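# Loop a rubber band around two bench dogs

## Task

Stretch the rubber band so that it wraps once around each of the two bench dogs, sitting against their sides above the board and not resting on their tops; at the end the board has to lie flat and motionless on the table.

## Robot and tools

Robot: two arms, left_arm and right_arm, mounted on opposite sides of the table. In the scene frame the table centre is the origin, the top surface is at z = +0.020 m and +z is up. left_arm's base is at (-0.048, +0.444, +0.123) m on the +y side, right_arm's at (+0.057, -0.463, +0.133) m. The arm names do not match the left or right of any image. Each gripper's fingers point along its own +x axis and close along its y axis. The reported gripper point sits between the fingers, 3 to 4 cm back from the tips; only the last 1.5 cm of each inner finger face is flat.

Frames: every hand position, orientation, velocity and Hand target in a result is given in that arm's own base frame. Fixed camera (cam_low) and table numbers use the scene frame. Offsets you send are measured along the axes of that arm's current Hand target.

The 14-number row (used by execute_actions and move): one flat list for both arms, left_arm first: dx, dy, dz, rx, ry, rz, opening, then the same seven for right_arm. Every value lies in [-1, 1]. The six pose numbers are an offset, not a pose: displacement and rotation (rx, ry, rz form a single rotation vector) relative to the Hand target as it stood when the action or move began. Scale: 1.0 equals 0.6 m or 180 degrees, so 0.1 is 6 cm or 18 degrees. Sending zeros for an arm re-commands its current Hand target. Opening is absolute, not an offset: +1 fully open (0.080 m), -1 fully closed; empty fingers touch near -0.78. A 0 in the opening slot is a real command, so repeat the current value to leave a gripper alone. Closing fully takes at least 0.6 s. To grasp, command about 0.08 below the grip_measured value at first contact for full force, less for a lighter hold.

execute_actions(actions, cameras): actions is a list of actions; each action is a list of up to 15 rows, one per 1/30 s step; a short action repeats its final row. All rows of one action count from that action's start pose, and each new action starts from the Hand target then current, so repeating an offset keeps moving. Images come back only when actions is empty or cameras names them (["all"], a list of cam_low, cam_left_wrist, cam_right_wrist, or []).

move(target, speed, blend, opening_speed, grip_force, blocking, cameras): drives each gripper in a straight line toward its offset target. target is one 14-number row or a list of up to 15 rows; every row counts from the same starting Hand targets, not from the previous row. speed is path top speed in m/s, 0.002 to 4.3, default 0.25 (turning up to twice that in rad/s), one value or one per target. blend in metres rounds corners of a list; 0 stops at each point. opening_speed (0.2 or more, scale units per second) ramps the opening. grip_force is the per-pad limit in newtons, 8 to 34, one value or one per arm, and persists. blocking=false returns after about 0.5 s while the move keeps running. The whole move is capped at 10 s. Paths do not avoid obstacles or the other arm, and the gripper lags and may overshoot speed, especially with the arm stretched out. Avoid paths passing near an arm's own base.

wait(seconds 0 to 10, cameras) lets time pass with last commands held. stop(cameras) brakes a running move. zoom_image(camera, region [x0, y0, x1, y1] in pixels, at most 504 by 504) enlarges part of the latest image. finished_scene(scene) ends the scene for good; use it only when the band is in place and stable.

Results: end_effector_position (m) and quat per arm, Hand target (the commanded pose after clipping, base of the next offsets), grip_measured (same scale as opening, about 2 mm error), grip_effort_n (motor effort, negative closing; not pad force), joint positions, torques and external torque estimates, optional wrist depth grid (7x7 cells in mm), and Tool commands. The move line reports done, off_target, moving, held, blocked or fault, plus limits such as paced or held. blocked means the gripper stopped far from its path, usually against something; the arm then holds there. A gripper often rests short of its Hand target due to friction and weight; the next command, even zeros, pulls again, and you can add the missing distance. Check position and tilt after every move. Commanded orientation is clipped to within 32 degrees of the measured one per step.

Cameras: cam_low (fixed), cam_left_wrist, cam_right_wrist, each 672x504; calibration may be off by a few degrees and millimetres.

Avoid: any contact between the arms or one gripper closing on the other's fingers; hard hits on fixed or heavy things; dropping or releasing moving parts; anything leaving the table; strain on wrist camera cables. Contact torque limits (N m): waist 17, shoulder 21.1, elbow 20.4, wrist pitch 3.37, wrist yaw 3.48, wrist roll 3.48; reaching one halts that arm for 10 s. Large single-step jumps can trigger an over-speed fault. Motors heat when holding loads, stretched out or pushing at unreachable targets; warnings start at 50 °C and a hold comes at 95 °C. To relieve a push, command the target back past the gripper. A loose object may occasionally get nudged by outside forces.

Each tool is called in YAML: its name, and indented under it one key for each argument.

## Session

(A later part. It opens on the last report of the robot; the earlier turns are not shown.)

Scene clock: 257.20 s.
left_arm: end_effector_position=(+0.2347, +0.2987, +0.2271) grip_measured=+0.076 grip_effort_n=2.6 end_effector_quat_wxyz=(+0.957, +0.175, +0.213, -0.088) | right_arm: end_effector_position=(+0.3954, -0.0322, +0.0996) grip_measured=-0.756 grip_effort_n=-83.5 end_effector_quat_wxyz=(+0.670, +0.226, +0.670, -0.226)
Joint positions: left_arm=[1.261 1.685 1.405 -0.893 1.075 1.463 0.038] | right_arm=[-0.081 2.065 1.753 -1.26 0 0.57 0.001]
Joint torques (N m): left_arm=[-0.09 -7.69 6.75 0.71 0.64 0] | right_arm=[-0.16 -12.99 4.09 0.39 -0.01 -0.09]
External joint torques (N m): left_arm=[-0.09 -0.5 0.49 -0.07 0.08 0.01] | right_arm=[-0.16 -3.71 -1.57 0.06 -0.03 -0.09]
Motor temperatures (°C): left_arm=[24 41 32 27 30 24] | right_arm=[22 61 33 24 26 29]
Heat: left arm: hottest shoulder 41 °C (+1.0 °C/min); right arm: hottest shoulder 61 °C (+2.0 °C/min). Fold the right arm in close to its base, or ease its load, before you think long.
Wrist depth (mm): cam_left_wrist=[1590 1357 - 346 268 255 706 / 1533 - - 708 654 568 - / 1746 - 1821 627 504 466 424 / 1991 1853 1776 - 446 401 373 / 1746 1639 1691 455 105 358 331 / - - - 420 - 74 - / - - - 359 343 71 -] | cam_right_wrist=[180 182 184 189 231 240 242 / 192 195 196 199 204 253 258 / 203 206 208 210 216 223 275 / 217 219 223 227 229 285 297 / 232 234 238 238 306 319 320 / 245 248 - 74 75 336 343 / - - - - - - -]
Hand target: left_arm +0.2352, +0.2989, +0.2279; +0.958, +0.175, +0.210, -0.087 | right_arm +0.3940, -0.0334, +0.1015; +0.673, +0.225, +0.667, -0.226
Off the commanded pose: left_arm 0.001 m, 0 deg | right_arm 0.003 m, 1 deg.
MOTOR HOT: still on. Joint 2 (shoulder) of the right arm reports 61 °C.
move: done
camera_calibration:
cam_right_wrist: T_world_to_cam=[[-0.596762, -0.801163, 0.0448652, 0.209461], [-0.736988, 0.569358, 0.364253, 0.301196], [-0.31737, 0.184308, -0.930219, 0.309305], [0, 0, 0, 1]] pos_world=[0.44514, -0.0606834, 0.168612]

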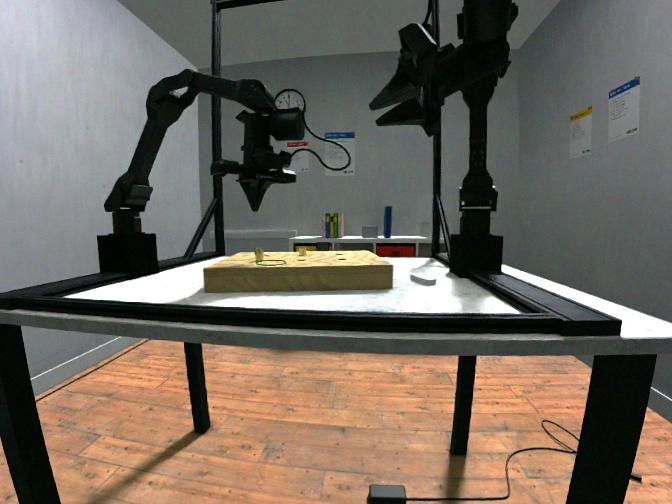

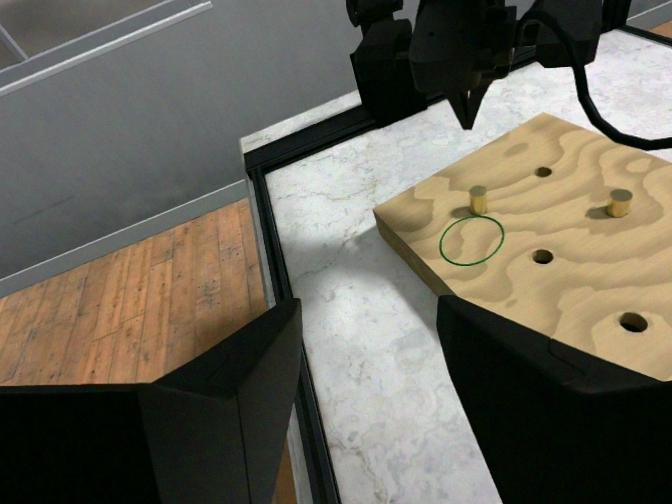

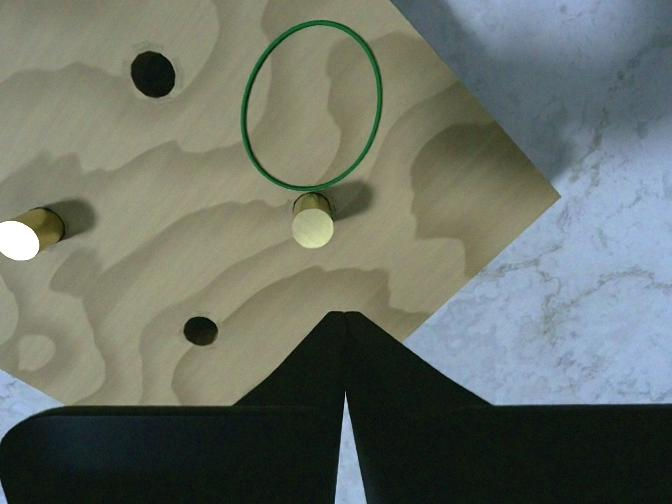

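move:
  target:
    - [0,0,0,0,0,0,0.0761,0.02,0.069,0.0975,0,0,0,-0.3]
    - [0,0,0,0,0,0,0.0761,0.155,0.069,0.0975,0,0,0,-0.3]
  speed: 0.15
  blend: 0.015
  cameras: ["cam_right_wrist"]

Scene clock: 268.10 s.
left_arm: end_effector_position=(+0.2347, +0.2987, +0.2271) grip_measured=+0.076 grip_effort_n=2.6 end_effector_quat_wxyz=(+0.957, +0.175, +0.213, -0.088) | right_arm: end_effector_position=(+0.4682, -0.0371, +0.0163) grip_measured=-0.303 grip_effort_n=16.5 end_effector_quat_wxyz=(+0.677, +0.227, +0.663, -0.224)
Joint positions: left_arm=[1.261 1.685 1.405 -0.893 1.075 1.463 0.038] | right_arm=[-0.079 2.413 1.994 -1.131 0 0.57 0.021]
Joint torques (N m): left_arm=[-0.03 -7.83 6.77 0.7 0.64 -0.02] | right_arm=[0.31 -12.38 4.41 0.44 0 0.12]
External joint torques (N m): left_arm=[-0.06 -0.63 0.49 -0.08 0.07 -0.01] | right_arm=[0.31 -1.08 -1.22 0.07 -0.02 0.12]
Motor temperatures (°C): left_arm=[23 41 32 27 30 24] | right_arm=[22 60 32 24 26 29]
Heat: left arm: hottest shoulder 41 °C (+1.0 °C/min); right arm: hottest shoulder 60 °C (+2.0 °C/min). Fold the right arm in close to its base, or ease its load, before you think long.
Wrist depth (mm): cam_left_wrist=[1239 1393 1626 1578 662 209 190 / 1614 - 1567 753 674 215 190 / 1886 1776 2029 - 353 273 288 / 1837 1937 1732 - 442 392 370 / 1718 1678 1590 413 105 356 330 / - - - 404 - 74 - / - - - 361 - 71 -] | cam_right_wrist=[106 108 108 110 113 159 161 / 113 113 115 116 118 165 171 / 119 120 122 124 125 128 180 / 126 128 131 132 134 136 143 / 134 138 137 141 140 145 149 / - 143 - 152 80 153 157 / - - - 164 - - -]
Hand target: left_arm +0.2352, +0.2989, +0.2279; +0.958, +0.175, +0.210, -0.087 | right_arm +0.4665, -0.0363, +0.0091; +0.674, +0.225, +0.667, -0.226
Off the commanded pose: left_arm 0.001 m, 0 deg | right_arm 0.007 m, 1 deg.
MOTOR HOT: still on. Joint 2 (shoulder) of the right arm reports 60 °C.
move: done
camera_calibration:
cam_right_wrist: T_world_to_cam=[[-0.595779, -0.802453, 0.033406, 0.252488], [-0.745963, 0.568294, 0.347248, 0.392444], [-0.297634, 0.181963, -0.937178, 0.246534], [0, 0, 0, 1]] pos_world=[0.516553, -0.0652737, 0.0863365]
Images, in order (width x height): cam_right_wrist 672x504.

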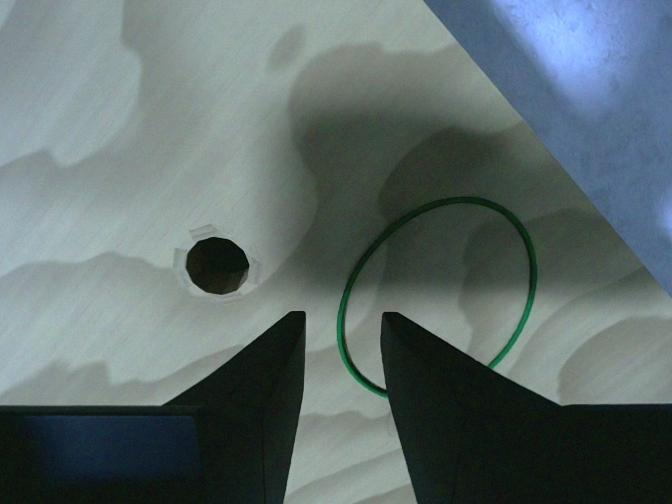

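move:
  target: [0,0,0,0,0,0,0.0761,0.031,0.0,-0.011,0,0,0,-0.3]
  speed: 0.06
  cameras: ["cam_right_wrist"]

Scene clock: 271.07 s.
left_arm: end_effector_position=(+0.2347, +0.2987, +0.2271) grip_measured=+0.076 grip_effort_n=2.6 end_effector_quat_wxyz=(+0.957, +0.175, +0.213, -0.088) | right_arm: end_effector_position=(+0.4637, -0.0333, -0.0035) grip_measured=-0.303 grip_effort_n=17.0 end_effector_quat_wxyz=(+0.677, +0.225, +0.664, -0.222)
Joint positions: left_arm=[1.261 1.685 1.405 -0.893 1.075 1.463 0.038] | right_arm=[-0.072 2.413 1.914 -1.053 0 0.571 0.021]
Joint torques (N m): left_arm=[0.01 -7.74 6.83 0.72 0.66 -0.03] | right_arm=[0.28 -12.79 4.01 0.45 0.01 0.18]
External joint torques (N m): left_arm=[0.02 -0.6 0.58 -0.07 0.1 -0.02] | right_arm=[0.28 -1.54 -1.56 0.08 -0.02 0.18]
Motor temperatures (°C): left_arm=[23 41 32 27 30 24] | right_arm=[22 60 32 24 26 29]
Heat: left arm: hottest shoulder 41 °C (+1.0 °C/min); right arm: hottest shoulder 60 °C (+2.0 °C/min). Fold the right arm in close to its base, or ease its load, before you think long.
Wrist depth (mm): cam_left_wrist=[1307 - 1567 1602 627 227 225 / - 1602 1746 1746 670 229 196 / 1705 1761 1791 - 368 286 299 / 1837 1886 1705 491 451 389 366 / 1776 1652 1533 - 105 356 326 / - - - 401 373 74 - / - - - 349 347 71 -] | cam_right_wrist=[- 90 91 91 92 140 142 / - 95 96 98 99 101 152 / - 100 102 104 106 107 157 / 107 107 111 111 112 115 117 / - 116 116 118 118 122 125 / - 121 - 126 80 129 132 / - - - 138 - - -]
Hand target: left_arm +0.2352, +0.2989, +0.2279; +0.958, +0.175, +0.210, -0.087 | right_arm +0.4613, -0.0324, -0.0096; +0.673, +0.225, +0.667, -0.226
Off the commanded pose: left_arm 0.001 m, 0 deg | right_arm 0.007 m, 1 deg.
MOTOR HOT: still on. Joint 2 (shoulder) of the right arm reports 60 °C.
move: done
camera_calibration:
cam_right_wrist: T_world_to_cam=[[-0.591168, -0.805816, 0.034355, 0.251177], [-0.748508, 0.563995, 0.348778, 0.394783], [-0.300427, 0.180471, -0.936576, 0.227269], [0, 0, 0, 1]] pos_world=[0.512264, -0.0612686, 0.0665344]
Images, in order (width x height): cam_right_wrist 672x504.

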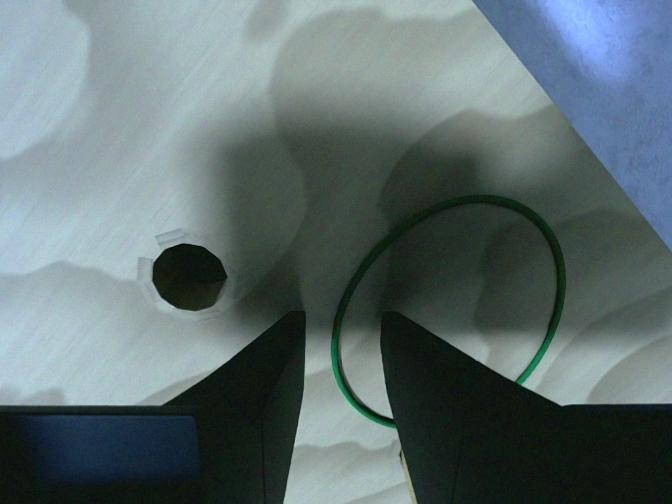

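move:
  target: [0,0,0,0,0,0,0.0761,0.008,0.002,0,0,0,0,-0.3]
  speed: 0.04
  cameras: ["cam_right_wrist"]

move:
  target: [0,0,0,0,0,0,0.0761,0.005,0.002,0,0,0,0,-0.3]
  speed: 0.04
  cameras: ["cam_right_wrist"]

Scene clock: 273.87 s.
left_arm: end_effector_position=(+0.2347, +0.2987, +0.2271) grip_measured=+0.076 grip_effort_n=2.6 end_effector_quat_wxyz=(+0.957, +0.175, +0.213, -0.088) | right_arm: end_effector_position=(+0.4654, -0.0324, -0.0043) grip_measured=-0.303 grip_effort_n=16.5 end_effector_quat_wxyz=(+0.680, +0.226, +0.661, -0.221)
Joint positions: left_arm=[1.261 1.685 1.405 -0.893 1.075 1.463 0.038] | right_arm=[-0.069 2.413 1.91 -1.04 0 0.574 0.021]
Joint torques (N m): left_arm=[0 -7.75 6.76 0.7 0.66 -0.02] | right_arm=[0.35 -11.66 4.08 0.5 -0.01 0.19]
External joint torques (N m): left_arm=[0.04 -0.64 0.52 -0.08 0.1 -0.01] | right_arm=[0.46 -0.4 -1.5 0.11 -0.04 0.19]
Motor temperatures (°C): left_arm=[23 41 32 27 30 24] | right_arm=[22 59 32 24 26 29]
Heat: left arm: hottest shoulder 41 °C (+1.0 °C/min); right arm: hottest shoulder 59 °C (+1.0 °C/min). Fold the right arm in close to its base, or ease its load, before you think long.
Wrist depth (mm): cam_left_wrist=[- 1639 1480 634 630 226 228 / - 1746 1806 727 692 230 200 / 1544 1691 1902 - 361 287 293 / 1920 1869 1869 - 448 385 364 / 1761 1665 - - 387 355 329 / - - - 405 - 74 - / - - - - - 71 -] | cam_right_wrist=[- 90 91 91 92 137 142 / - 95 96 98 98 100 151 / - 100 102 103 105 106 156 / 106 107 110 110 111 114 115 / - 115 115 117 116 121 124 / - 120 - 124 80 127 131 / - - - 137 - - -]
Hand target: left_arm +0.2352, +0.2989, +0.2279; +0.958, +0.175, +0.210, -0.087 | right_arm +0.4621, -0.0314, -0.0144; +0.673, +0.225, +0.667, -0.226
Off the commanded pose: left_arm 0.001 m, 0 deg | right_arm 0.011 m, 1 deg.
MOTOR HOT: still on. Joint 2 (shoulder) of the right arm reports 59 °C.
move: off_target (right_arm)
camera_calibration:
cam_right_wrist: T_world_to_cam=[[-0.592012, -0.80538, 0.0297399, 0.253311], [-0.751041, 0.564703, 0.342122, 0.396991], [-0.292333, 0.180205, -0.939185, 0.223062], [0, 0, 0, 1]] pos_world=[0.513328, -0.0603672, 0.0661435]
Images, in order (width x height): cam_right_wrist 672x504.

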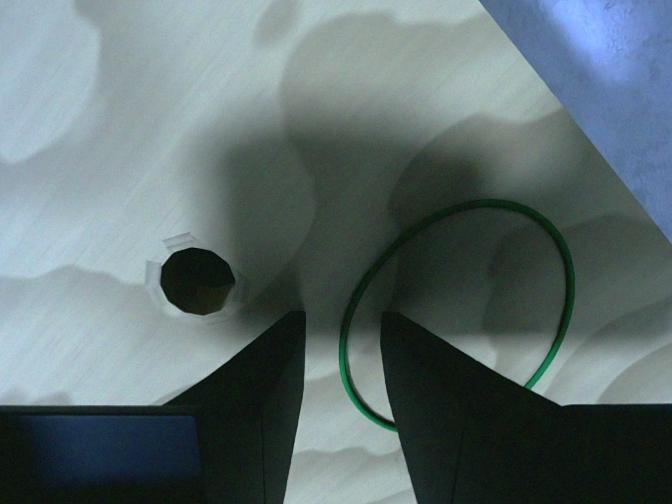

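Scene clock: 274.87 s.
left_arm: end_effector_position=(+0.2347, +0.2987, +0.2271) grip_measured=+0.076 grip_effort_n=2.6 end_effector_quat_wxyz=(+0.957, +0.175, +0.213, -0.088) | right_arm: end_effector_position=(+0.4661, -0.0314, -0.0070) grip_measured=-0.303 grip_effort_n=17.0 end_effector_quat_wxyz=(+0.680, +0.226, +0.661, -0.221)
Joint positions: left_arm=[1.261 1.685 1.405 -0.893 1.075 1.463 0.038] | right_arm=[-0.067 2.419 1.909 -1.034 0 0.576 0.021]
Joint torques (N m): left_arm=[0.05 -7.86 6.87 0.7 0.65 -0.04] | right_arm=[0.32 -11.66 4.07 0.5 0.01 0.19]
External joint torques (N m): left_arm=[0.06 -0.68 0.62 -0.08 0.09 -0.03] | right_arm=[0.39 -0.36 -1.52 0.1 -0.02 0.19]
Motor temperatures (°C): left_arm=[23 41 32 27 30 24] | right_arm=[22 59 32 24 26 29]
Heat: left arm: hottest shoulder 41 °C (+1.0 °C/min); right arm: hottest shoulder 59 °C (+1.0 °C/min). Fold the right arm in close to its base, or ease its load, before you think long.
Wrist depth (mm): cam_left_wrist=[- 1480 1500 650 640 228 227 / - - - 753 699 232 206 / 1705 - 1500 - 373 291 295 / 2089 1920 1791 - 438 387 363 / 1718 1665 1567 454 - 354 327 / - - - 401 - 74 - / - - - 356 350 71 -] | cam_right_wrist=[- 87 89 89 89 134 139 / - 92 93 95 96 97 148 / - 97 99 100 102 103 107 / 103 104 107 107 108 111 112 / - 112 113 114 113 118 120 / - 116 - 121 80 123 127 / - - - 134 - - -]
Hand target: left_arm +0.2352, +0.2989, +0.2279; +0.958, +0.175, +0.210, -0.087 | right_arm +0.4629, -0.0303, -0.0173; +0.674, +0.225, +0.667, -0.226
Off the commanded pose: left_arm 0.001 m, 0 deg | right_arm 0.011 m, 1 deg.
MOTOR HOT: still on. Joint 2 (shoulder) of the right arm reports 59 °C.
move: off_target (right_arm)
camera_calibration:
cam_right_wrist: T_world_to_cam=[[-0.591405, -0.805826, 0.0297318, 0.254354], [-0.751473, 0.564137, 0.342107, 0.398009], [-0.292452, 0.179981, -0.939191, 0.220581], [0, 0, 0, 1]] pos_world=[0.514029, -0.0592664, 0.0634436]
Images, in order (width x height): cam_right_wrist 672x504.

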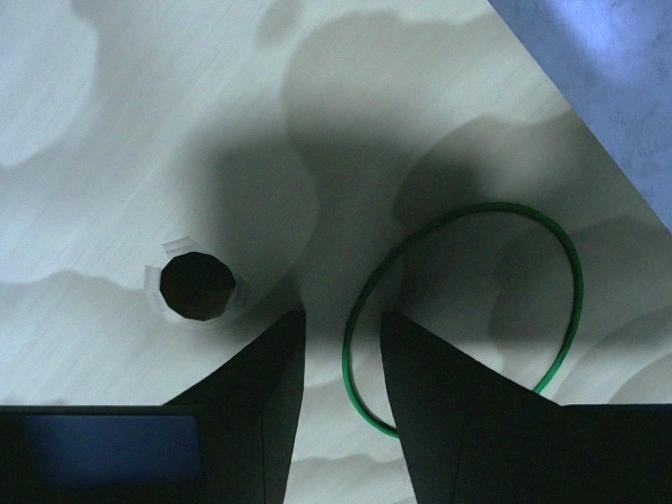

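move:
  target: [0,0,0,0,0,0,0.0761,0.004,0.0,-0.006,0,0,0,-0.3]
  speed: 0.04

move:
  target: [0,0,0,0,0,0,0.0761,0.004,0.0,0,0,0,0,-0.3]
  speed: 0.04
  cameras: ["cam_right_wrist"]

Scene clock: 278.47 s.
left_arm: end_effector_position=(+0.2347, +0.2987, +0.2271) grip_measured=+0.076 grip_effort_n=2.6 end_effector_quat_wxyz=(+0.957, +0.175, +0.213, -0.088) | right_arm: end_effector_position=(+0.4644, -0.0306, -0.0112) grip_measured=-0.303 grip_effort_n=16.5 end_effector_quat_wxyz=(+0.679, +0.226, +0.662, -0.223)
Joint positions: left_arm=[1.261 1.685 1.405 -0.893 1.075 1.463 0.038] | right_arm=[-0.065 2.419 1.892 -1.019 0.002 0.581 0.021]
Joint torques (N m): left_arm=[0.03 -7.83 6.73 0.72 0.6 -0.03] | right_arm=[0.59 -12.57 3.08 0.72 -0.01 0.21]
External joint torques (N m): left_arm=[-0.01 -0.69 0.49 -0.06 0.04 -0.01] | right_arm=[0.5 -1.37 -2.41 0.36 -0.03 0.21]
Motor temperatures (°C): left_arm=[23 41 32 27 30 24] | right_arm=[22 59 31 24 26 29]
Heat: left arm: hottest shoulder 41 °C (+1.0 °C/min); right arm: hottest shoulder 59 °C (+0.0 °C/min). Fold the right arm in close to its base, or ease its load, before you think long.
Wrist depth (mm): cam_left_wrist=[1366 1253 - 1555 616 229 230 / 1449 - - 753 674 233 201 / 1555 - 1837 629 371 286 298 / 2110 1869 1718 538 450 384 362 / 1746 1602 1578 455 385 353 326 / - - - - - 74 - / - - - 361 351 71 -] | cam_right_wrist=[- 86 87 88 88 92 138 / - 91 92 94 94 96 146 / - 96 98 99 101 102 105 / - 103 105 106 107 109 110 / 108 110 110 112 111 116 118 / - - - 119 80 121 124 / - - - 131 - - -]
Hand target: left_arm +0.2352, +0.2989, +0.2279; +0.958, +0.175, +0.210, -0.087 | right_arm +0.4600, -0.0283, -0.0198; +0.674, +0.225, +0.667, -0.226
Off the commanded pose: left_arm 0.001 m, 0 deg | right_arm 0.010 m, 1 deg.
MOTOR HOT: still on. Joint 2 (shoulder) of the right arm reports 59 °C.
move: off_target (right_arm)

Scene clock: 279.47 s.
left_arm: end_effector_position=(+0.2347, +0.2987, +0.2271) grip_measured=+0.076 grip_effort_n=2.6 end_effector_quat_wxyz=(+0.957, +0.175, +0.213, -0.088) | right_arm: end_effector_position=(+0.4642, -0.0306, -0.0115) grip_measured=-0.303 grip_effort_n=16.5 end_effector_quat_wxyz=(+0.680, +0.226, +0.661, -0.223)
Joint positions: left_arm=[1.261 1.685 1.405 -0.893 1.075 1.463 0.038] | right_arm=[-0.065 2.417 1.888 -1.016 0.002 0.581 0.021]
Joint torques (N m): left_arm=[-0.17 -7.78 6.63 0.69 0.64 -0.04] | right_arm=[0.56 -12.13 3.14 0.95 0.02 0.19]
External joint torques (N m): left_arm=[-0.17 -0.65 0.39 -0.09 0.09 -0.03] | right_arm=[0.55 -0.94 -2.35 0.58 -0.01 0.19]
Motor temperatures (°C): left_arm=[23 41 32 27 30 24] | right_arm=[22 59 31 25 26 29]
Heat: left arm: hottest shoulder 41 °C (+1.0 °C/min); right arm: hottest shoulder 59 °C (+0.0 °C/min). Fold the right arm in close to its base, or ease its load, before you think long.
Wrist depth (mm): cam_left_wrist=[1544 - - 640 625 230 225 / - 1678 - - 670 233 202 / - - 2449 - 375 288 297 / 2507 1853 1691 - 451 385 365 / 1746 1578 - - 105 355 328 / - - - 399 375 74 - / - - - 354 345 71 -] | cam_right_wrist=[- 86 87 88 88 92 138 / - 91 92 94 94 96 146 / - 96 98 99 101 102 105 / - 102 105 106 107 109 110 / 109 110 110 112 111 116 118 / - - - 119 80 122 124 / - - - 130 - - -]
Hand target: left_arm +0.2352, +0.2989, +0.2279; +0.958, +0.175, +0.210, -0.087 | right_arm +0.4601, -0.0283, -0.0220; +0.674, +0.225, +0.667, -0.226
Off the commanded pose: left_arm 0.001 m, 0 deg | right_arm 0.012 m, 1 deg.
MOTOR HOT: still on. Joint 2 (shoulder) of the right arm reports 59 °C.
move: off_target (right_arm)
camera_calibration:
cam_right_wrist: T_world_to_cam=[[-0.593633, -0.804112, 0.0316742, 0.25506], [-0.749356, 0.566701, 0.342513, 0.39677], [-0.293369, 0.179592, -0.938979, 0.216108], [0, 0, 0, 1]] pos_world=[0.512133, -0.0585639, 0.0589427]
Images, in order (width x height): cam_right_wrist 672x504.

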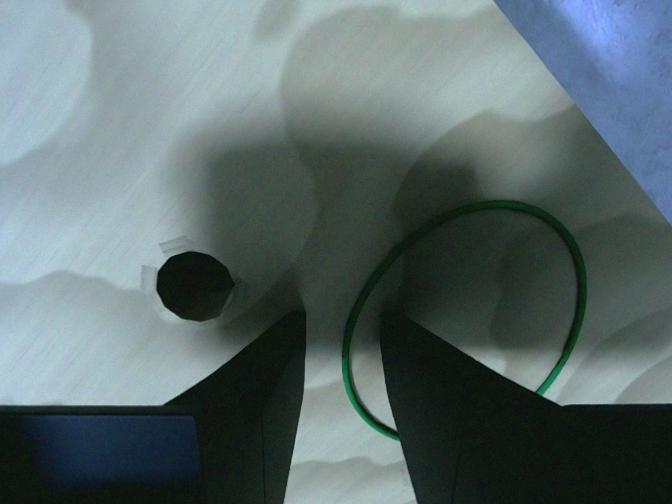

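move:
  target: [0,0,0,0,0,0,0.0761,-0.004,0.003,0,0,0,0,-1]
  speed: 0.03
  opening_speed: 0.8
  cameras: ["cam_right_wrist"]

move:
  target: [0,0,0,0,0,0,0.0761,-0.08,0.0,0,0,0,0,-1]
  speed: 0.08
  cameras: ["cam_right_wrist"]

Scene clock: 283.50 s.
left_arm: end_effector_position=(+0.2347, +0.2987, +0.2271) grip_measured=+0.076 grip_effort_n=2.6 end_effector_quat_wxyz=(+0.957, +0.175, +0.213, -0.088) | right_arm: end_effector_position=(+0.4645, -0.0305, -0.0115) grip_measured=-0.755 grip_effort_n=-83.5 end_effector_quat_wxyz=(+0.681, +0.222, +0.660, -0.227)
Joint positions: left_arm=[1.261 1.685 1.405 -0.893 1.075 1.463 0.038] | right_arm=[-0.061 2.417 1.888 -1.014 0.014 0.585 0.001]
Joint torques (N m): left_arm=[0 -7.73 6.76 0.7 0.66 -0.04] | right_arm=[0.48 -12.02 4.28 0.08 -0.16 0.15]
External joint torques (N m): left_arm=[-0.01 -0.65 0.56 -0.08 0.12 -0.03] | right_arm=[0.54 -0.81 -1.23 -0.29 -0.2 0.15]
Motor temperatures (°C): left_arm=[23 41 32 27 30 24] | right_arm=[22 60 31 25 26 29]
Heat: left arm: hottest shoulder 41 °C (+1.0 °C/min); right arm: hottest shoulder 60 °C (+0.0 °C/min). Fold the right arm in close to its base, or ease its load, before you think long.
Wrist depth (mm): cam_left_wrist=[1197 - - 614 604 229 236 / 1349 1691 - 710 679 235 203 / - 1626 3044 - 373 294 297 / 1902 1886 1718 - 438 385 364 / 1776 1665 1555 - - 355 326 / - - - 388 - 74 - / - - - - 342 71 -] | cam_right_wrist=[- 87 87 88 89 135 139 / - 91 92 94 95 97 148 / - 97 98 99 101 103 106 / - 102 105 106 106 109 111 / 108 110 111 110 114 117 119 / - 115 - 74 - 124 125 / - - - - - - -]
Hand target: left_arm +0.2352, +0.2989, +0.2279; +0.958, +0.175, +0.210, -0.087 | right_arm +0.4612, -0.0268, -0.0197; +0.674, +0.225, +0.667, -0.226
Off the commanded pose: left_arm 0.001 m, 0 deg | right_arm 0.009 m, 1 deg.
MOTOR HOT: still on. Joint 2 (shoulder) of the right arm reports 60 °C.
move: off_target (right_arm)
camera_calibration:
cam_right_wrist: T_world_to_cam=[[-0.5942, -0.803271, 0.0410144, 0.255772], [-0.749263, 0.571349, 0.33491, 0.396985], [-0.292457, 0.168273, -0.941357, 0.215428], [0, 0, 0, 1]] pos_world=[0.512429, -0.0576139, 0.0593502]
Images, in order (width x height): cam_right_wrist 672x504.

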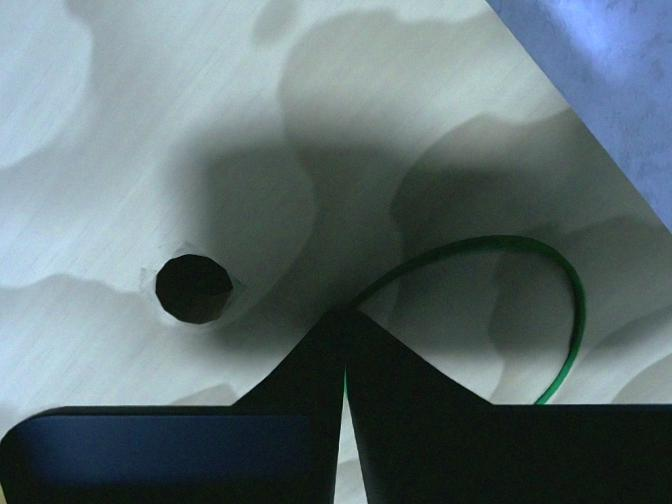

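Scene clock: 284.77 s.
left_arm: end_effector_position=(+0.2347, +0.2987, +0.2271) grip_measured=+0.076 grip_effort_n=2.6 end_effector_quat_wxyz=(+0.957, +0.175, +0.213, -0.088) | right_arm: end_effector_position=(+0.4561, -0.0269, +0.0201) grip_measured=-0.755 grip_effort_n=-83.5 end_effector_quat_wxyz=(+0.665, +0.222, +0.676, -0.226)
Joint positions: left_arm=[1.261 1.685 1.405 -0.893 1.075 1.463 0.038] | right_arm=[-0.058 2.388 1.965 -1.165 0.002 0.585 0.001]
Joint torques (N m): left_arm=[-0.1 -7.66 6.82 0.71 0.63 -0.03] | right_arm=[0.32 -14.86 6.8 -0.18 0 0.15]
External joint torques (N m): left_arm=[-0.13 -0.63 0.63 -0.07 0.09 -0.02] | right_arm=[0.16 -3.83 1.29 -0.47 -0.01 0.15]
Motor temperatures (°C): left_arm=[23 41 32 27 30 24] | right_arm=[22 61 31 25 26 29]
Heat: left arm: hottest shoulder 41 °C (+1.0 °C/min); right arm: hottest shoulder 61 °C (+0.0 °C/min). Fold the right arm in close to its base, or ease its load, before you think long.
Wrist depth (mm): cam_left_wrist=[1469 1440 1691 1590 1626 215 188 / 1469 - - 703 715 267 197 / 1718 2049 2089 - 363 279 309 / 1652 1955 1678 - 438 398 369 / 1691 1665 1533 - - 358 329 / - - - 397 - 74 - / - - - - - 71 -] | cam_right_wrist=[107 109 110 112 114 159 165 / 114 114 116 119 121 124 176 / - 123 124 126 130 132 184 / 128 131 135 136 139 141 146 / 138 141 142 143 149 153 158 / - 150 - 74 75 165 169 / - - - - - - -]
Hand target: left_arm +0.2352, +0.2989, +0.2279; +0.958, +0.175, +0.210, -0.087 | right_arm +0.4607, -0.0265, +0.0282; +0.673, +0.225, +0.667, -0.226
Off the commanded pose: left_arm 0.001 m, 0 deg | right_arm 0.009 m, 1 deg.
MOTOR HOT: still on. Joint 2 (shoulder) of the right arm reports 61 °C.
move: off_target (right_arm)
camera_calibration:
cam_right_wrist: T_world_to_cam=[[-0.589965, -0.805571, 0.0547444, 0.250054], [-0.735331, 0.564055, 0.375673, 0.370694], [-0.33351, 0.181379, -0.925134, 0.260873], [0, 0, 0, 1]] pos_world=[0.50711, -0.0549724, 0.0883934]
Images, in order (width x height): cam_right_wrist 672x504.

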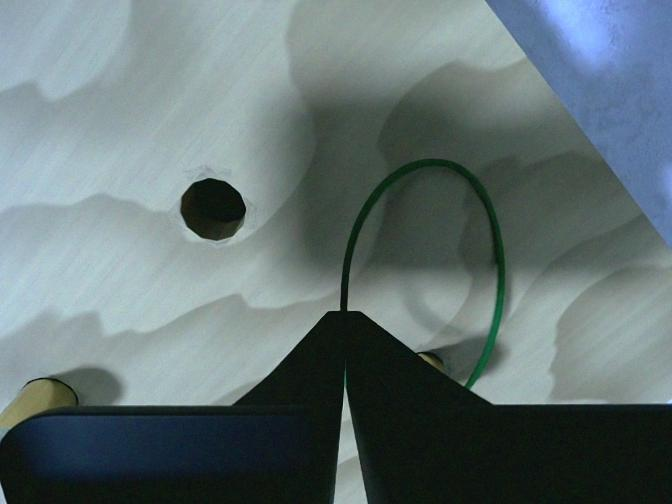

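move:
  target:
    - [0,0,0,0,0,0,0.0761,-0.14,0,0,0,0,0,-1]
    - [0,0,0,0,0,0,0.0761,-0.14,-0.075,-0.076,0,0,0,-1]
    - [0,0,0,0,0,0,0.0761,-0.051,-0.075,-0.076,0,0,0,-1]
  speed: 0.12
  blend: [0.015,0.01,0]
  cameras: ["cam_right_wrist","cam_left_wrist","cam_low"]

zoom_image:
  camera: "cam_left_wrist"
  region: [400, 120, 560, 280]

zoom_image:
  camera: "cam_low"
  region: [200, 180, 340, 300]

Scene clock: 290.50 s.
left_arm: end_effector_position=(+0.2347, +0.2987, +0.2271) grip_measured=+0.076 grip_effort_n=2.6 end_effector_quat_wxyz=(+0.957, +0.175, +0.213, -0.088) | right_arm: end_effector_position=(+0.3990, -0.0344, +0.0656) grip_measured=-0.755 grip_effort_n=-83.5 end_effector_quat_wxyz=(+0.677, +0.229, +0.661, -0.226)
Joint positions: left_arm=[1.261 1.685 1.405 -0.893 1.075 1.463 0.038] | right_arm=[-0.085 2.078 1.637 -1.106 0.002 0.57 0.001]
Joint torques (N m): left_arm=[-0.06 -7.75 6.84 0.71 0.65 -0.02] | right_arm=[0.13 -10.18 4.11 0.48 -0.05 -0.1]
External joint torques (N m): left_arm=[-0.1 -0.63 0.59 -0.08 0.1 -0.01] | right_arm=[0.13 -0.8 -1.56 0.09 -0.08 -0.1]
Motor temperatures (°C): left_arm=[23 41 32 27 30 24] | right_arm=[22 63 31 25 26 29]
Heat: left arm: hottest shoulder 41 °C (+1.0 °C/min); right arm: hottest shoulder 63 °C (+0.0 °C/min). Fold the right arm in close to its base, or ease its load, before you think long.
Wrist depth (mm): cam_left_wrist=[- - - 640 298 262 290 / 1821 - 1869 730 294 291 542 / 1718 - 1853 - 498 465 423 / 2110 1886 1821 - 444 398 368 / 1705 1665 1590 468 - 356 330 / - - - - - 74 - / - - - 344 - 71 -] | cam_right_wrist=[153 154 157 158 162 208 211 / 162 165 165 167 169 217 222 / 171 173 175 176 180 183 238 / 181 184 186 183 190 194 255 / 195 197 198 197 204 267 273 / 206 208 - 74 75 286 289 / - - - - - - -]
Hand target: left_arm +0.2352, +0.2989, +0.2279; +0.958, +0.175, +0.210, -0.087 | right_arm +0.3970, -0.0349, +0.0584; +0.674, +0.225, +0.667, -0.226
Off the commanded pose: left_arm 0.001 m, 0 deg | right_arm 0.008 m, 1 deg.
MOTOR HOT: still on. Joint 2 (shoulder) of the right arm reports 63 °C.
move: done
camera_calibration:
cam_right_wrist: T_world_to_cam=[[-0.601143, -0.798437, 0.0335448, 0.213918], [-0.742857, 0.573786, 0.344866, 0.321243], [-0.294602, 0.182395, -0.938052, 0.270562], [0, 0, 0, 1]] pos_world=[0.446941, -0.0628738, 0.135839]

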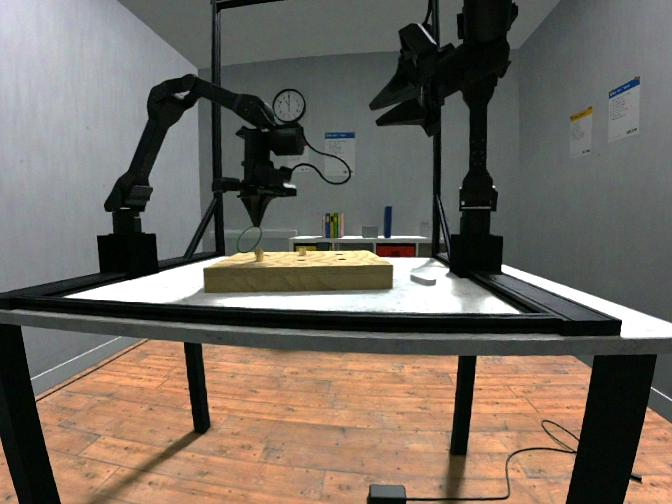

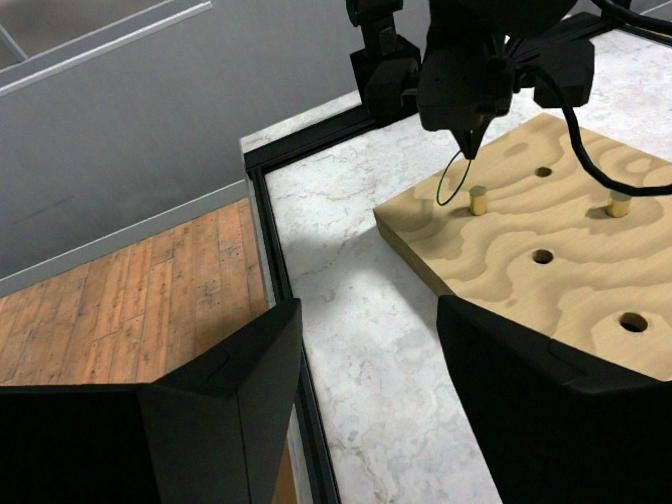

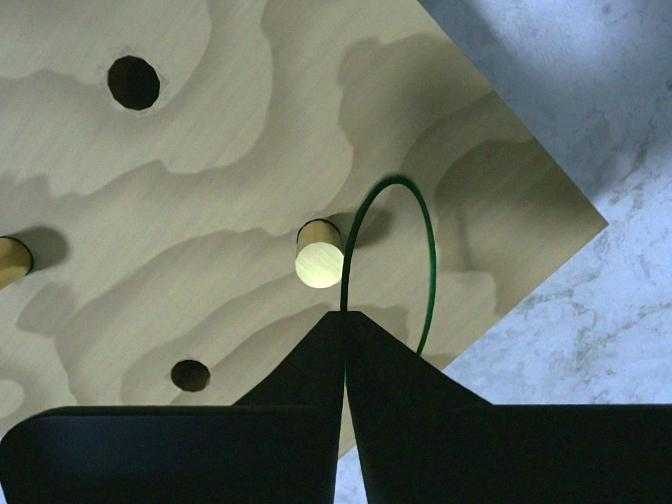

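Scaled by 3.150 from the camera's 672x504 image, which has a finer 960x720 frame.

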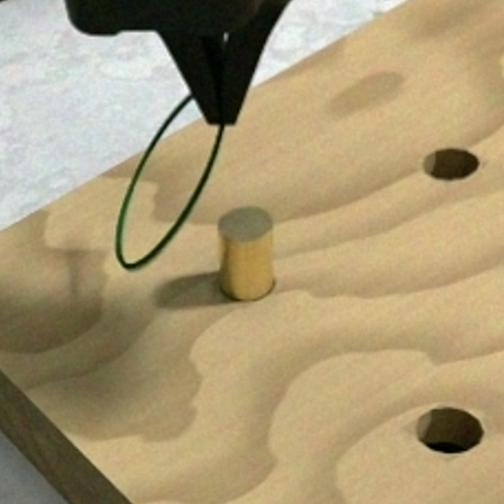

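Scaled by 3.600 from the camera's 672x504 image, which has a finer 960x720 frame.

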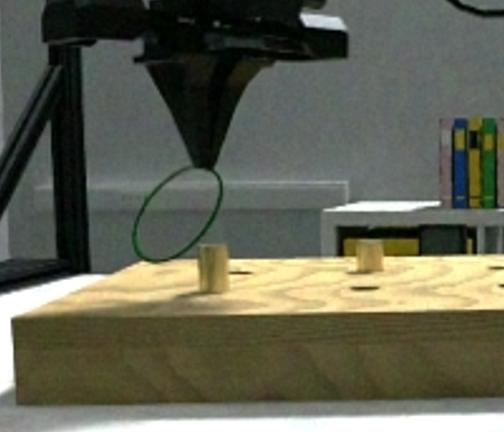

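move:
  target:
    - [0,0,0,0,0,0,0.0761,0.01,0.026,-0.017,0,0,0,-1]
    - [0,0,0,0,0,0,0.0761,0.052,0.055,-0.033,0,0,0,-1]
    - [0,0,0,0,0,0,0.0761,0.114,0.1,-0.013,0,0,0,-1]
  speed: 0.1
  blend: [0.005,0.003,0]
  cameras: ["cam_right_wrist","cam_left_wrist","cam_low"]

Scene clock: 295.10 s.
left_arm: end_effector_position=(+0.2347, +0.2987, +0.2271) grip_measured=+0.076 grip_effort_n=2.6 end_effector_quat_wxyz=(+0.957, +0.175, +0.213, -0.088) | right_arm: end_effector_position=(+0.4230, +0.0172, -0.0073) grip_measured=-0.755 grip_effort_n=-83.5 end_effector_quat_wxyz=(+0.671, +0.223, +0.670, -0.224)
Joint positions: left_arm=[1.261 1.685 1.405 -0.893 1.075 1.463 0.038] | right_arm=[0.041 2.268 1.642 -0.944 0.002 0.683 0.001]
Joint torques (N m): left_arm=[-0.01 -7.6 6.76 0.73 0.63 -0.01] | right_arm=[0.22 -10.58 6.62 0.36 0.02 0.2]
External joint torques (N m): left_arm=[-0.04 -0.46 0.51 -0.06 0.08 0] | right_arm=[0.23 -0.25 1.2 0 -0.01 0.2]
Motor temperatures (°C): left_arm=[23 41 32 27 30 24] | right_arm=[22 61 31 25 26 29]
Heat: left arm: hottest shoulder 41 °C (+1.0 °C/min); right arm: hottest shoulder 61 °C (-3.0 °C/min). Fold the right arm in close to its base, or ease its load, before you think long.
Wrist depth (mm): cam_left_wrist=[- - 1678 658 650 283 235 / - - 1705 735 720 322 254 / - - 1920 - 492 329 397 / 1886 1886 1746 - 443 402 369 / 1761 1652 1567 - 385 356 332 / - - - - - 74 - / - - - - - 71 -] | cam_right_wrist=[- 88 92 90 91 94 94 / - 93 94 96 98 99 101 / - 99 101 103 104 106 108 / 104 105 108 109 111 111 116 / 112 114 114 114 119 91 125 / - 119 - 74 75 129 133 / - - - - - - -]
Hand target: left_arm +0.2352, +0.2989, +0.2279; +0.958, +0.175, +0.210, -0.087 | right_arm +0.4275, +0.0175, -0.0100; +0.674, +0.225, +0.667, -0.226
Off the commanded pose: left_arm 0.001 m, 0 deg | right_arm 0.005 m, 1 deg.
MOTOR HOT: still on. Joint 2 (shoulder) of the right arm reports 61 °C.
move: done
camera_calibration:
cam_right_wrist: T_world_to_cam=[[-0.589651, -0.8064, 0.0450734, 0.267417], [-0.742685, 0.563301, 0.362093, 0.33476], [-0.317382, 0.180033, -0.931052, 0.209636], [0, 0, 0, 1]] pos_world=[0.472838, -0.0106669, 0.0619147]

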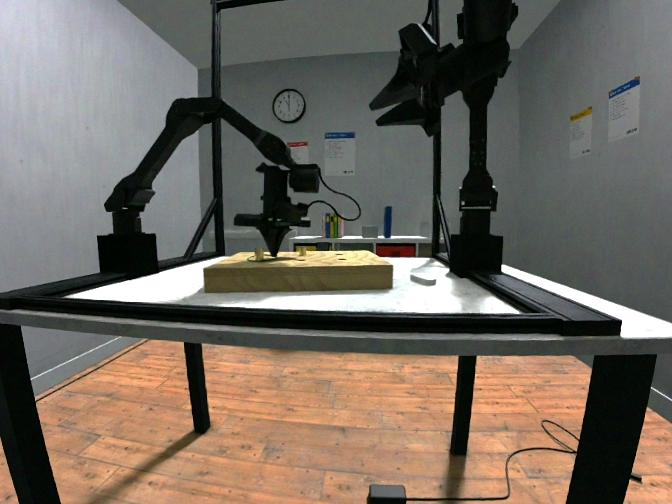

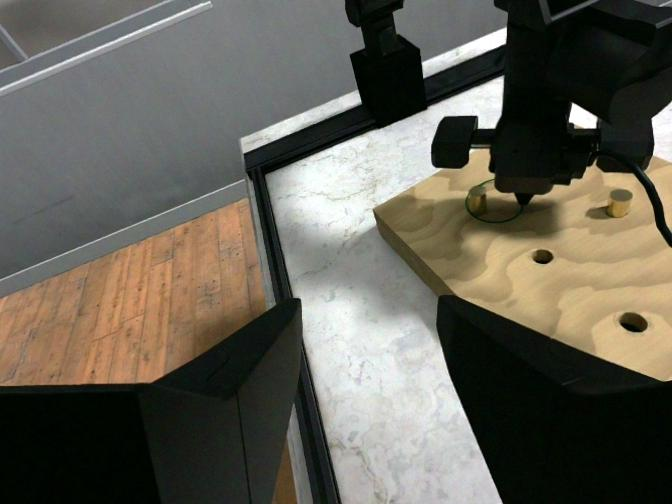

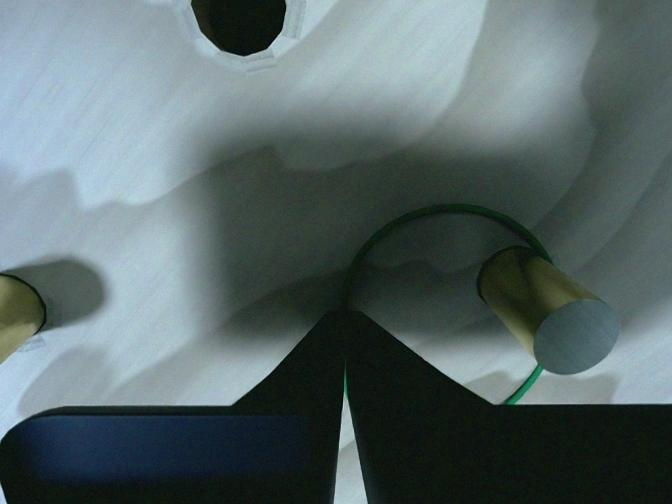

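move:
  target:
    - [0,0,0,0,0,0,0.0761,0,0,0,0,0,0,-0.4]
    - [0,0,0,0,0,0,0.0761,-0.11,0,0,0,0,0,-0.4]
    - [0,0,0,0,0,0,0.0761,-0.133,-0.039,0.001,-0.513,0,0,0.02]
  speed: [0.1,0.1,0.4]
  opening_speed: 1.0
  cameras: ["cam_right_wrist","cam_left_wrist","cam_low"]

Scene clock: 323.00 s.
left_arm: end_effector_position=(+0.2347, +0.2987, +0.2271) grip_measured=+0.076 grip_effort_n=2.1 end_effector_quat_wxyz=(+0.957, +0.175, +0.213, -0.088) | right_arm: end_effector_position=(+0.4158, -0.0009, +0.0666) grip_measured=+0.016 grip_effort_n=16.5 end_effector_quat_wxyz=(+0.627, -0.329, +0.628, +0.322)
Joint positions: left_arm=[1.261 1.685 1.405 -0.893 1.075 1.463 0.038] | right_arm=[0.001 2.156 1.761 -1.172 0.009 -0.957 0.036]
Joint torques (N m): left_arm=[-0.08 -7.79 6.67 0.72 0.62 -0.01] | right_arm=[-0.21 -13.89 4.08 -0.14 -0.08 -0.14]
External joint torques (N m): left_arm=[-0.08 -0.69 0.47 -0.05 0.07 0] | right_arm=[-0.26 -4.18 -1.47 -0.45 -0.04 -0.14]
Motor temperatures (°C): left_arm=[23 41 32 27 29 24] | right_arm=[22 55 33 24 26 29]
Heat: left arm: hottest shoulder 41 °C (+0.0 °C/min); right arm: hottest shoulder 55 °C (-5.0 °C/min). Fold the right arm in close to its base, or ease its load, before you think long.
Wrist depth (mm): cam_left_wrist=[- - 1511 660 668 285 276 / - - 1614 683 679 285 562 / - - 1886 599 501 456 421 / 2174 1886 1665 - 444 398 369 / 1806 1652 1544 432 - 357 331 / - - - 395 376 74 - / - - - 345 - 71 -] | cam_right_wrist=[157 157 157 158 157 157 157 / 167 167 166 167 166 167 167 / 177 177 177 178 177 178 177 / 189 189 190 189 190 189 190 / 262 203 200 200 197 203 262 / 273 - 94 219 85 69 278 / - - 231 238 86 - -]
Hand target: left_arm +0.2352, +0.2989, +0.2279; +0.958, +0.175, +0.210, -0.087 | right_arm +0.4132, -0.0012, +0.0698; +0.629, -0.330, +0.625, +0.325
Off the commanded pose: left_arm 0.001 m, 0 deg | right_arm 0.004 m, 1 deg.
MOTOR HOT: still on. Joint 2 (shoulder) of the right arm reports 55 °C.
move: done
camera_calibration:
cam_right_wrist: T_world_to_cam=[[0.823003, -0.565573, 0.0528585, -0.342518], [-0.54246, -0.754926, 0.368543, 0.228015], [-0.168534, -0.331986, -0.928107, 0.21682], [0, 0, 0, 1]] pos_world=[0.442124, 0.0503964, 0.135304]

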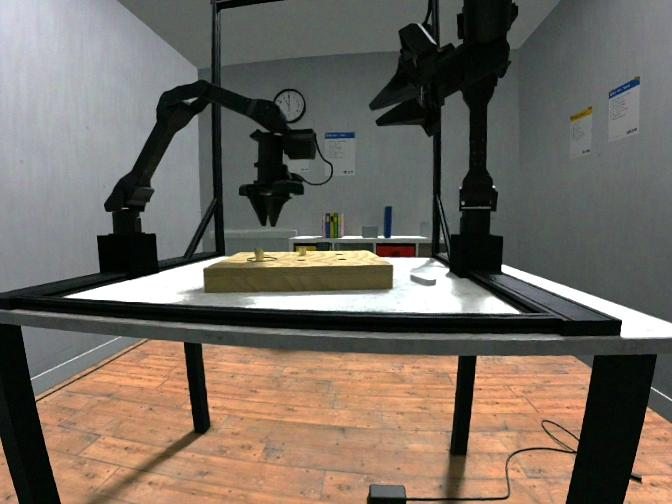

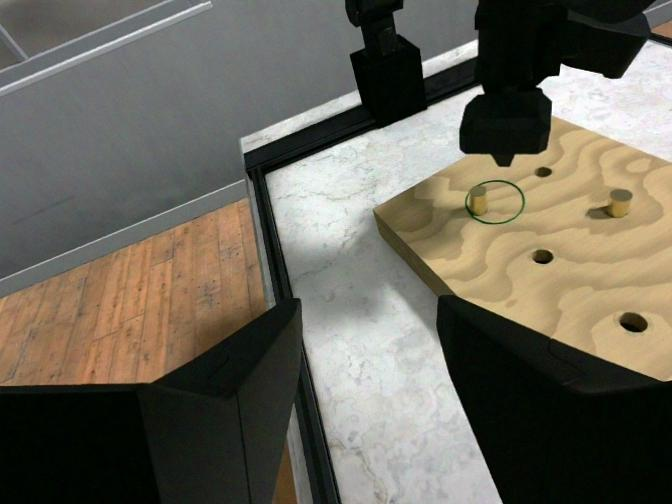

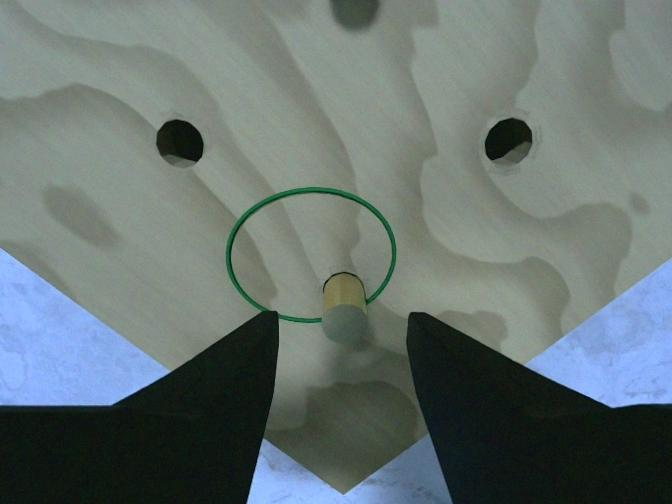

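move:
  target:
    - [0,0,0,0,0,0,0.0761,0.02,0.015,0.004,0,0,0,0.02]
    - [0,0,0,0,0,0,0.0761,0.105,0.015,0.004,0,0,0,0.02]
  speed: 0.1
  blend: 0.005
  cameras: ["cam_right_wrist"]

Scene clock: 333.17 s.
left_arm: end_effector_position=(+0.2347, +0.2987, +0.2271) grip_measured=+0.076 grip_effort_n=2.6 end_effector_quat_wxyz=(+0.957, +0.175, +0.213, -0.088) | right_arm: end_effector_position=(+0.4104, +0.0049, +0.0138) grip_measured=+0.016 grip_effort_n=16.5 end_effector_quat_wxyz=(+0.632, -0.334, +0.621, +0.321)
Joint positions: left_arm=[1.261 1.685 1.405 -0.893 1.075 1.463 0.038] | right_arm=[0.015 2.173 1.571 -0.947 0.009 -0.947 0.036]
Joint torques (N m): left_arm=[0 -7.88 6.78 0.74 0.62 -0.01] | right_arm=[-0.05 -10.43 4.03 0.42 -0.1 0.17]
External joint torques (N m): left_arm=[-0.08 -0.77 0.56 -0.04 0.07 0.01] | right_arm=[-0.06 -0.69 -1.35 0.08 -0.05 0.17]
Motor temperatures (°C): left_arm=[23 41 32 27 29 24] | right_arm=[22 56 32 24 26 29]
Heat: left arm: hottest shoulder 41 °C (+0.0 °C/min); right arm: hottest shoulder 56 °C (-3.0 °C/min). Fold the right arm in close to its base, or ease its load, before you think long.
Wrist depth (mm): cam_left_wrist=[1384 - 1500 654 666 265 231 / - 1639 1469 870 717 335 330 / 1761 1544 2131 - 499 334 422 / 2219 1886 1665 - 441 402 371 / 1761 1626 1511 - - 356 330 / - - - 410 372 74 - / - - - 351 343 71 -] | cam_right_wrist=[110 110 111 111 111 112 112 / 116 117 117 118 118 118 119 / 124 127 124 125 125 125 128 / 131 132 131 133 133 134 135 / 141 141 140 142 139 143 144 / - - 94 150 92 69 152 / - - 163 166 86 - -]
Hand target: left_arm +0.2352, +0.2989, +0.2279; +0.958, +0.175, +0.210, -0.087 | right_arm +0.4077, +0.0055, +0.0067; +0.629, -0.330, +0.625, +0.325
Off the commanded pose: left_arm 0.001 m, 0 deg | right_arm 0.008 m, 1 deg.
MOTOR HOT: still on. Joint 2 (shoulder) of the right arm reports 56 °C.
move: done
camera_calibration:
cam_right_wrist: T_world_to_cam=[[0.824615, -0.561571, 0.0681733, -0.332861], [-0.545598, -0.757688, 0.358095, 0.250377], [-0.149442, -0.332486, -0.931193, 0.160955], [0, 0, 0, 1]] pos_world=[0.435141, 0.0562976, 0.0829133]
Images, in order (width x height): cam_right_wrist 672x504.

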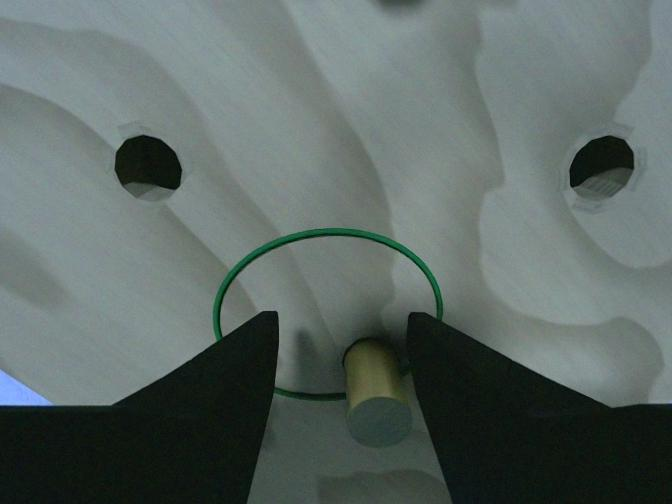

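move:
  target:
    - [0,0,0,0,0,0,0.0761,0.00,0.008,0.012,0,0,0,-0.02]
    - [0,0,0,0,0,0,0.0761,0.034,0.008,0.012,0,0,0,-0.02]
  speed: 0.06
  blend: 0.003
  cameras: ["cam_right_wrist"]

Scene clock: 343.70 s.
left_arm: end_effector_position=(+0.2347, +0.2987, +0.2271) grip_measured=+0.076 grip_effort_n=2.6 end_effector_quat_wxyz=(+0.957, +0.175, +0.213, -0.088) | right_arm: end_effector_position=(+0.4112, +0.0138, -0.0060) grip_measured=-0.017 grip_effort_n=-16.0 end_effector_quat_wxyz=(+0.633, -0.334, +0.620, +0.321)
Joint positions: left_arm=[1.261 1.685 1.405 -0.893 1.075 1.463 0.038] | right_arm=[0.037 2.205 1.54 -0.882 0.009 -0.927 0.034]
Joint torques (N m): left_arm=[-0.12 -7.73 6.69 0.72 0.64 -0.03] | right_arm=[-0.13 -10.25 3.83 0.42 -0.08 0.18]
External joint torques (N m): left_arm=[-0.13 -0.56 0.44 -0.07 0.09 -0.02] | right_arm=[-0.07 -0.36 -1.54 0.03 -0.05 0.17]
Heat: left arm: hottest shoulder 41 °C (+0.0 °C/min); right arm: hottest shoulder 54 °C (-6.0 °C/min). Fold the right arm in close to its base, or ease its load, before you think long.
Wrist depth (mm): cam_left_wrist=[- 1761 1366 618 710 271 240 / - - - 727 735 336 260 / 1567 - 745 648 511 362 428 / 1920 1902 1746 553 443 402 369 / 1761 1652 1522 453 105 358 330 / - - - 400 - 74 - / - - - 362 338 71 -] | cam_right_wrist=[- 92 94 93 93 95 94 / - 98 98 99 99 99 100 / 104 104 104 105 105 106 106 / 110 112 111 111 112 114 114 / 118 119 117 119 117 120 121 / - - 79 128 90 68 129 / - - 137 139 103 - -]
Hand target: left_arm +0.2352, +0.2989, +0.2279; +0.958, +0.175, +0.210, -0.087 | right_arm +0.4081, +0.0141, -0.0137; +0.629, -0.330, +0.625, +0.325
Off the commanded pose: left_arm 0.001 m, 0 deg | right_arm 0.008 m, 1 deg.
MOTOR HOT: still on. Joint 2 (shoulder) of the right arm reports 54 °C.
move: done
camera_calibration:
cam_right_wrist: T_world_to_cam=[[0.825551, -0.560133, 0.0686804, -0.327488], [-0.544574, -0.758813, 0.357269, 0.264253], [-0.148003, -0.332345, -0.931473, 0.145073], [0, 0, 0, 1]] pos_world=[0.435735, 0.0652965, 0.0632142]
Images, in order (width x height): cam_right_wrist 672x504.

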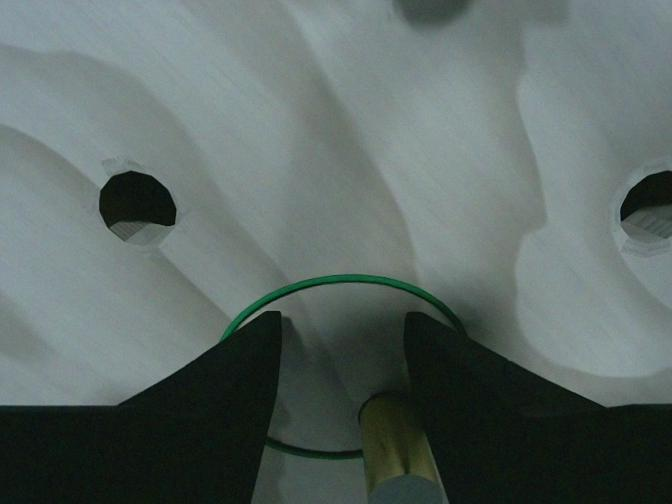

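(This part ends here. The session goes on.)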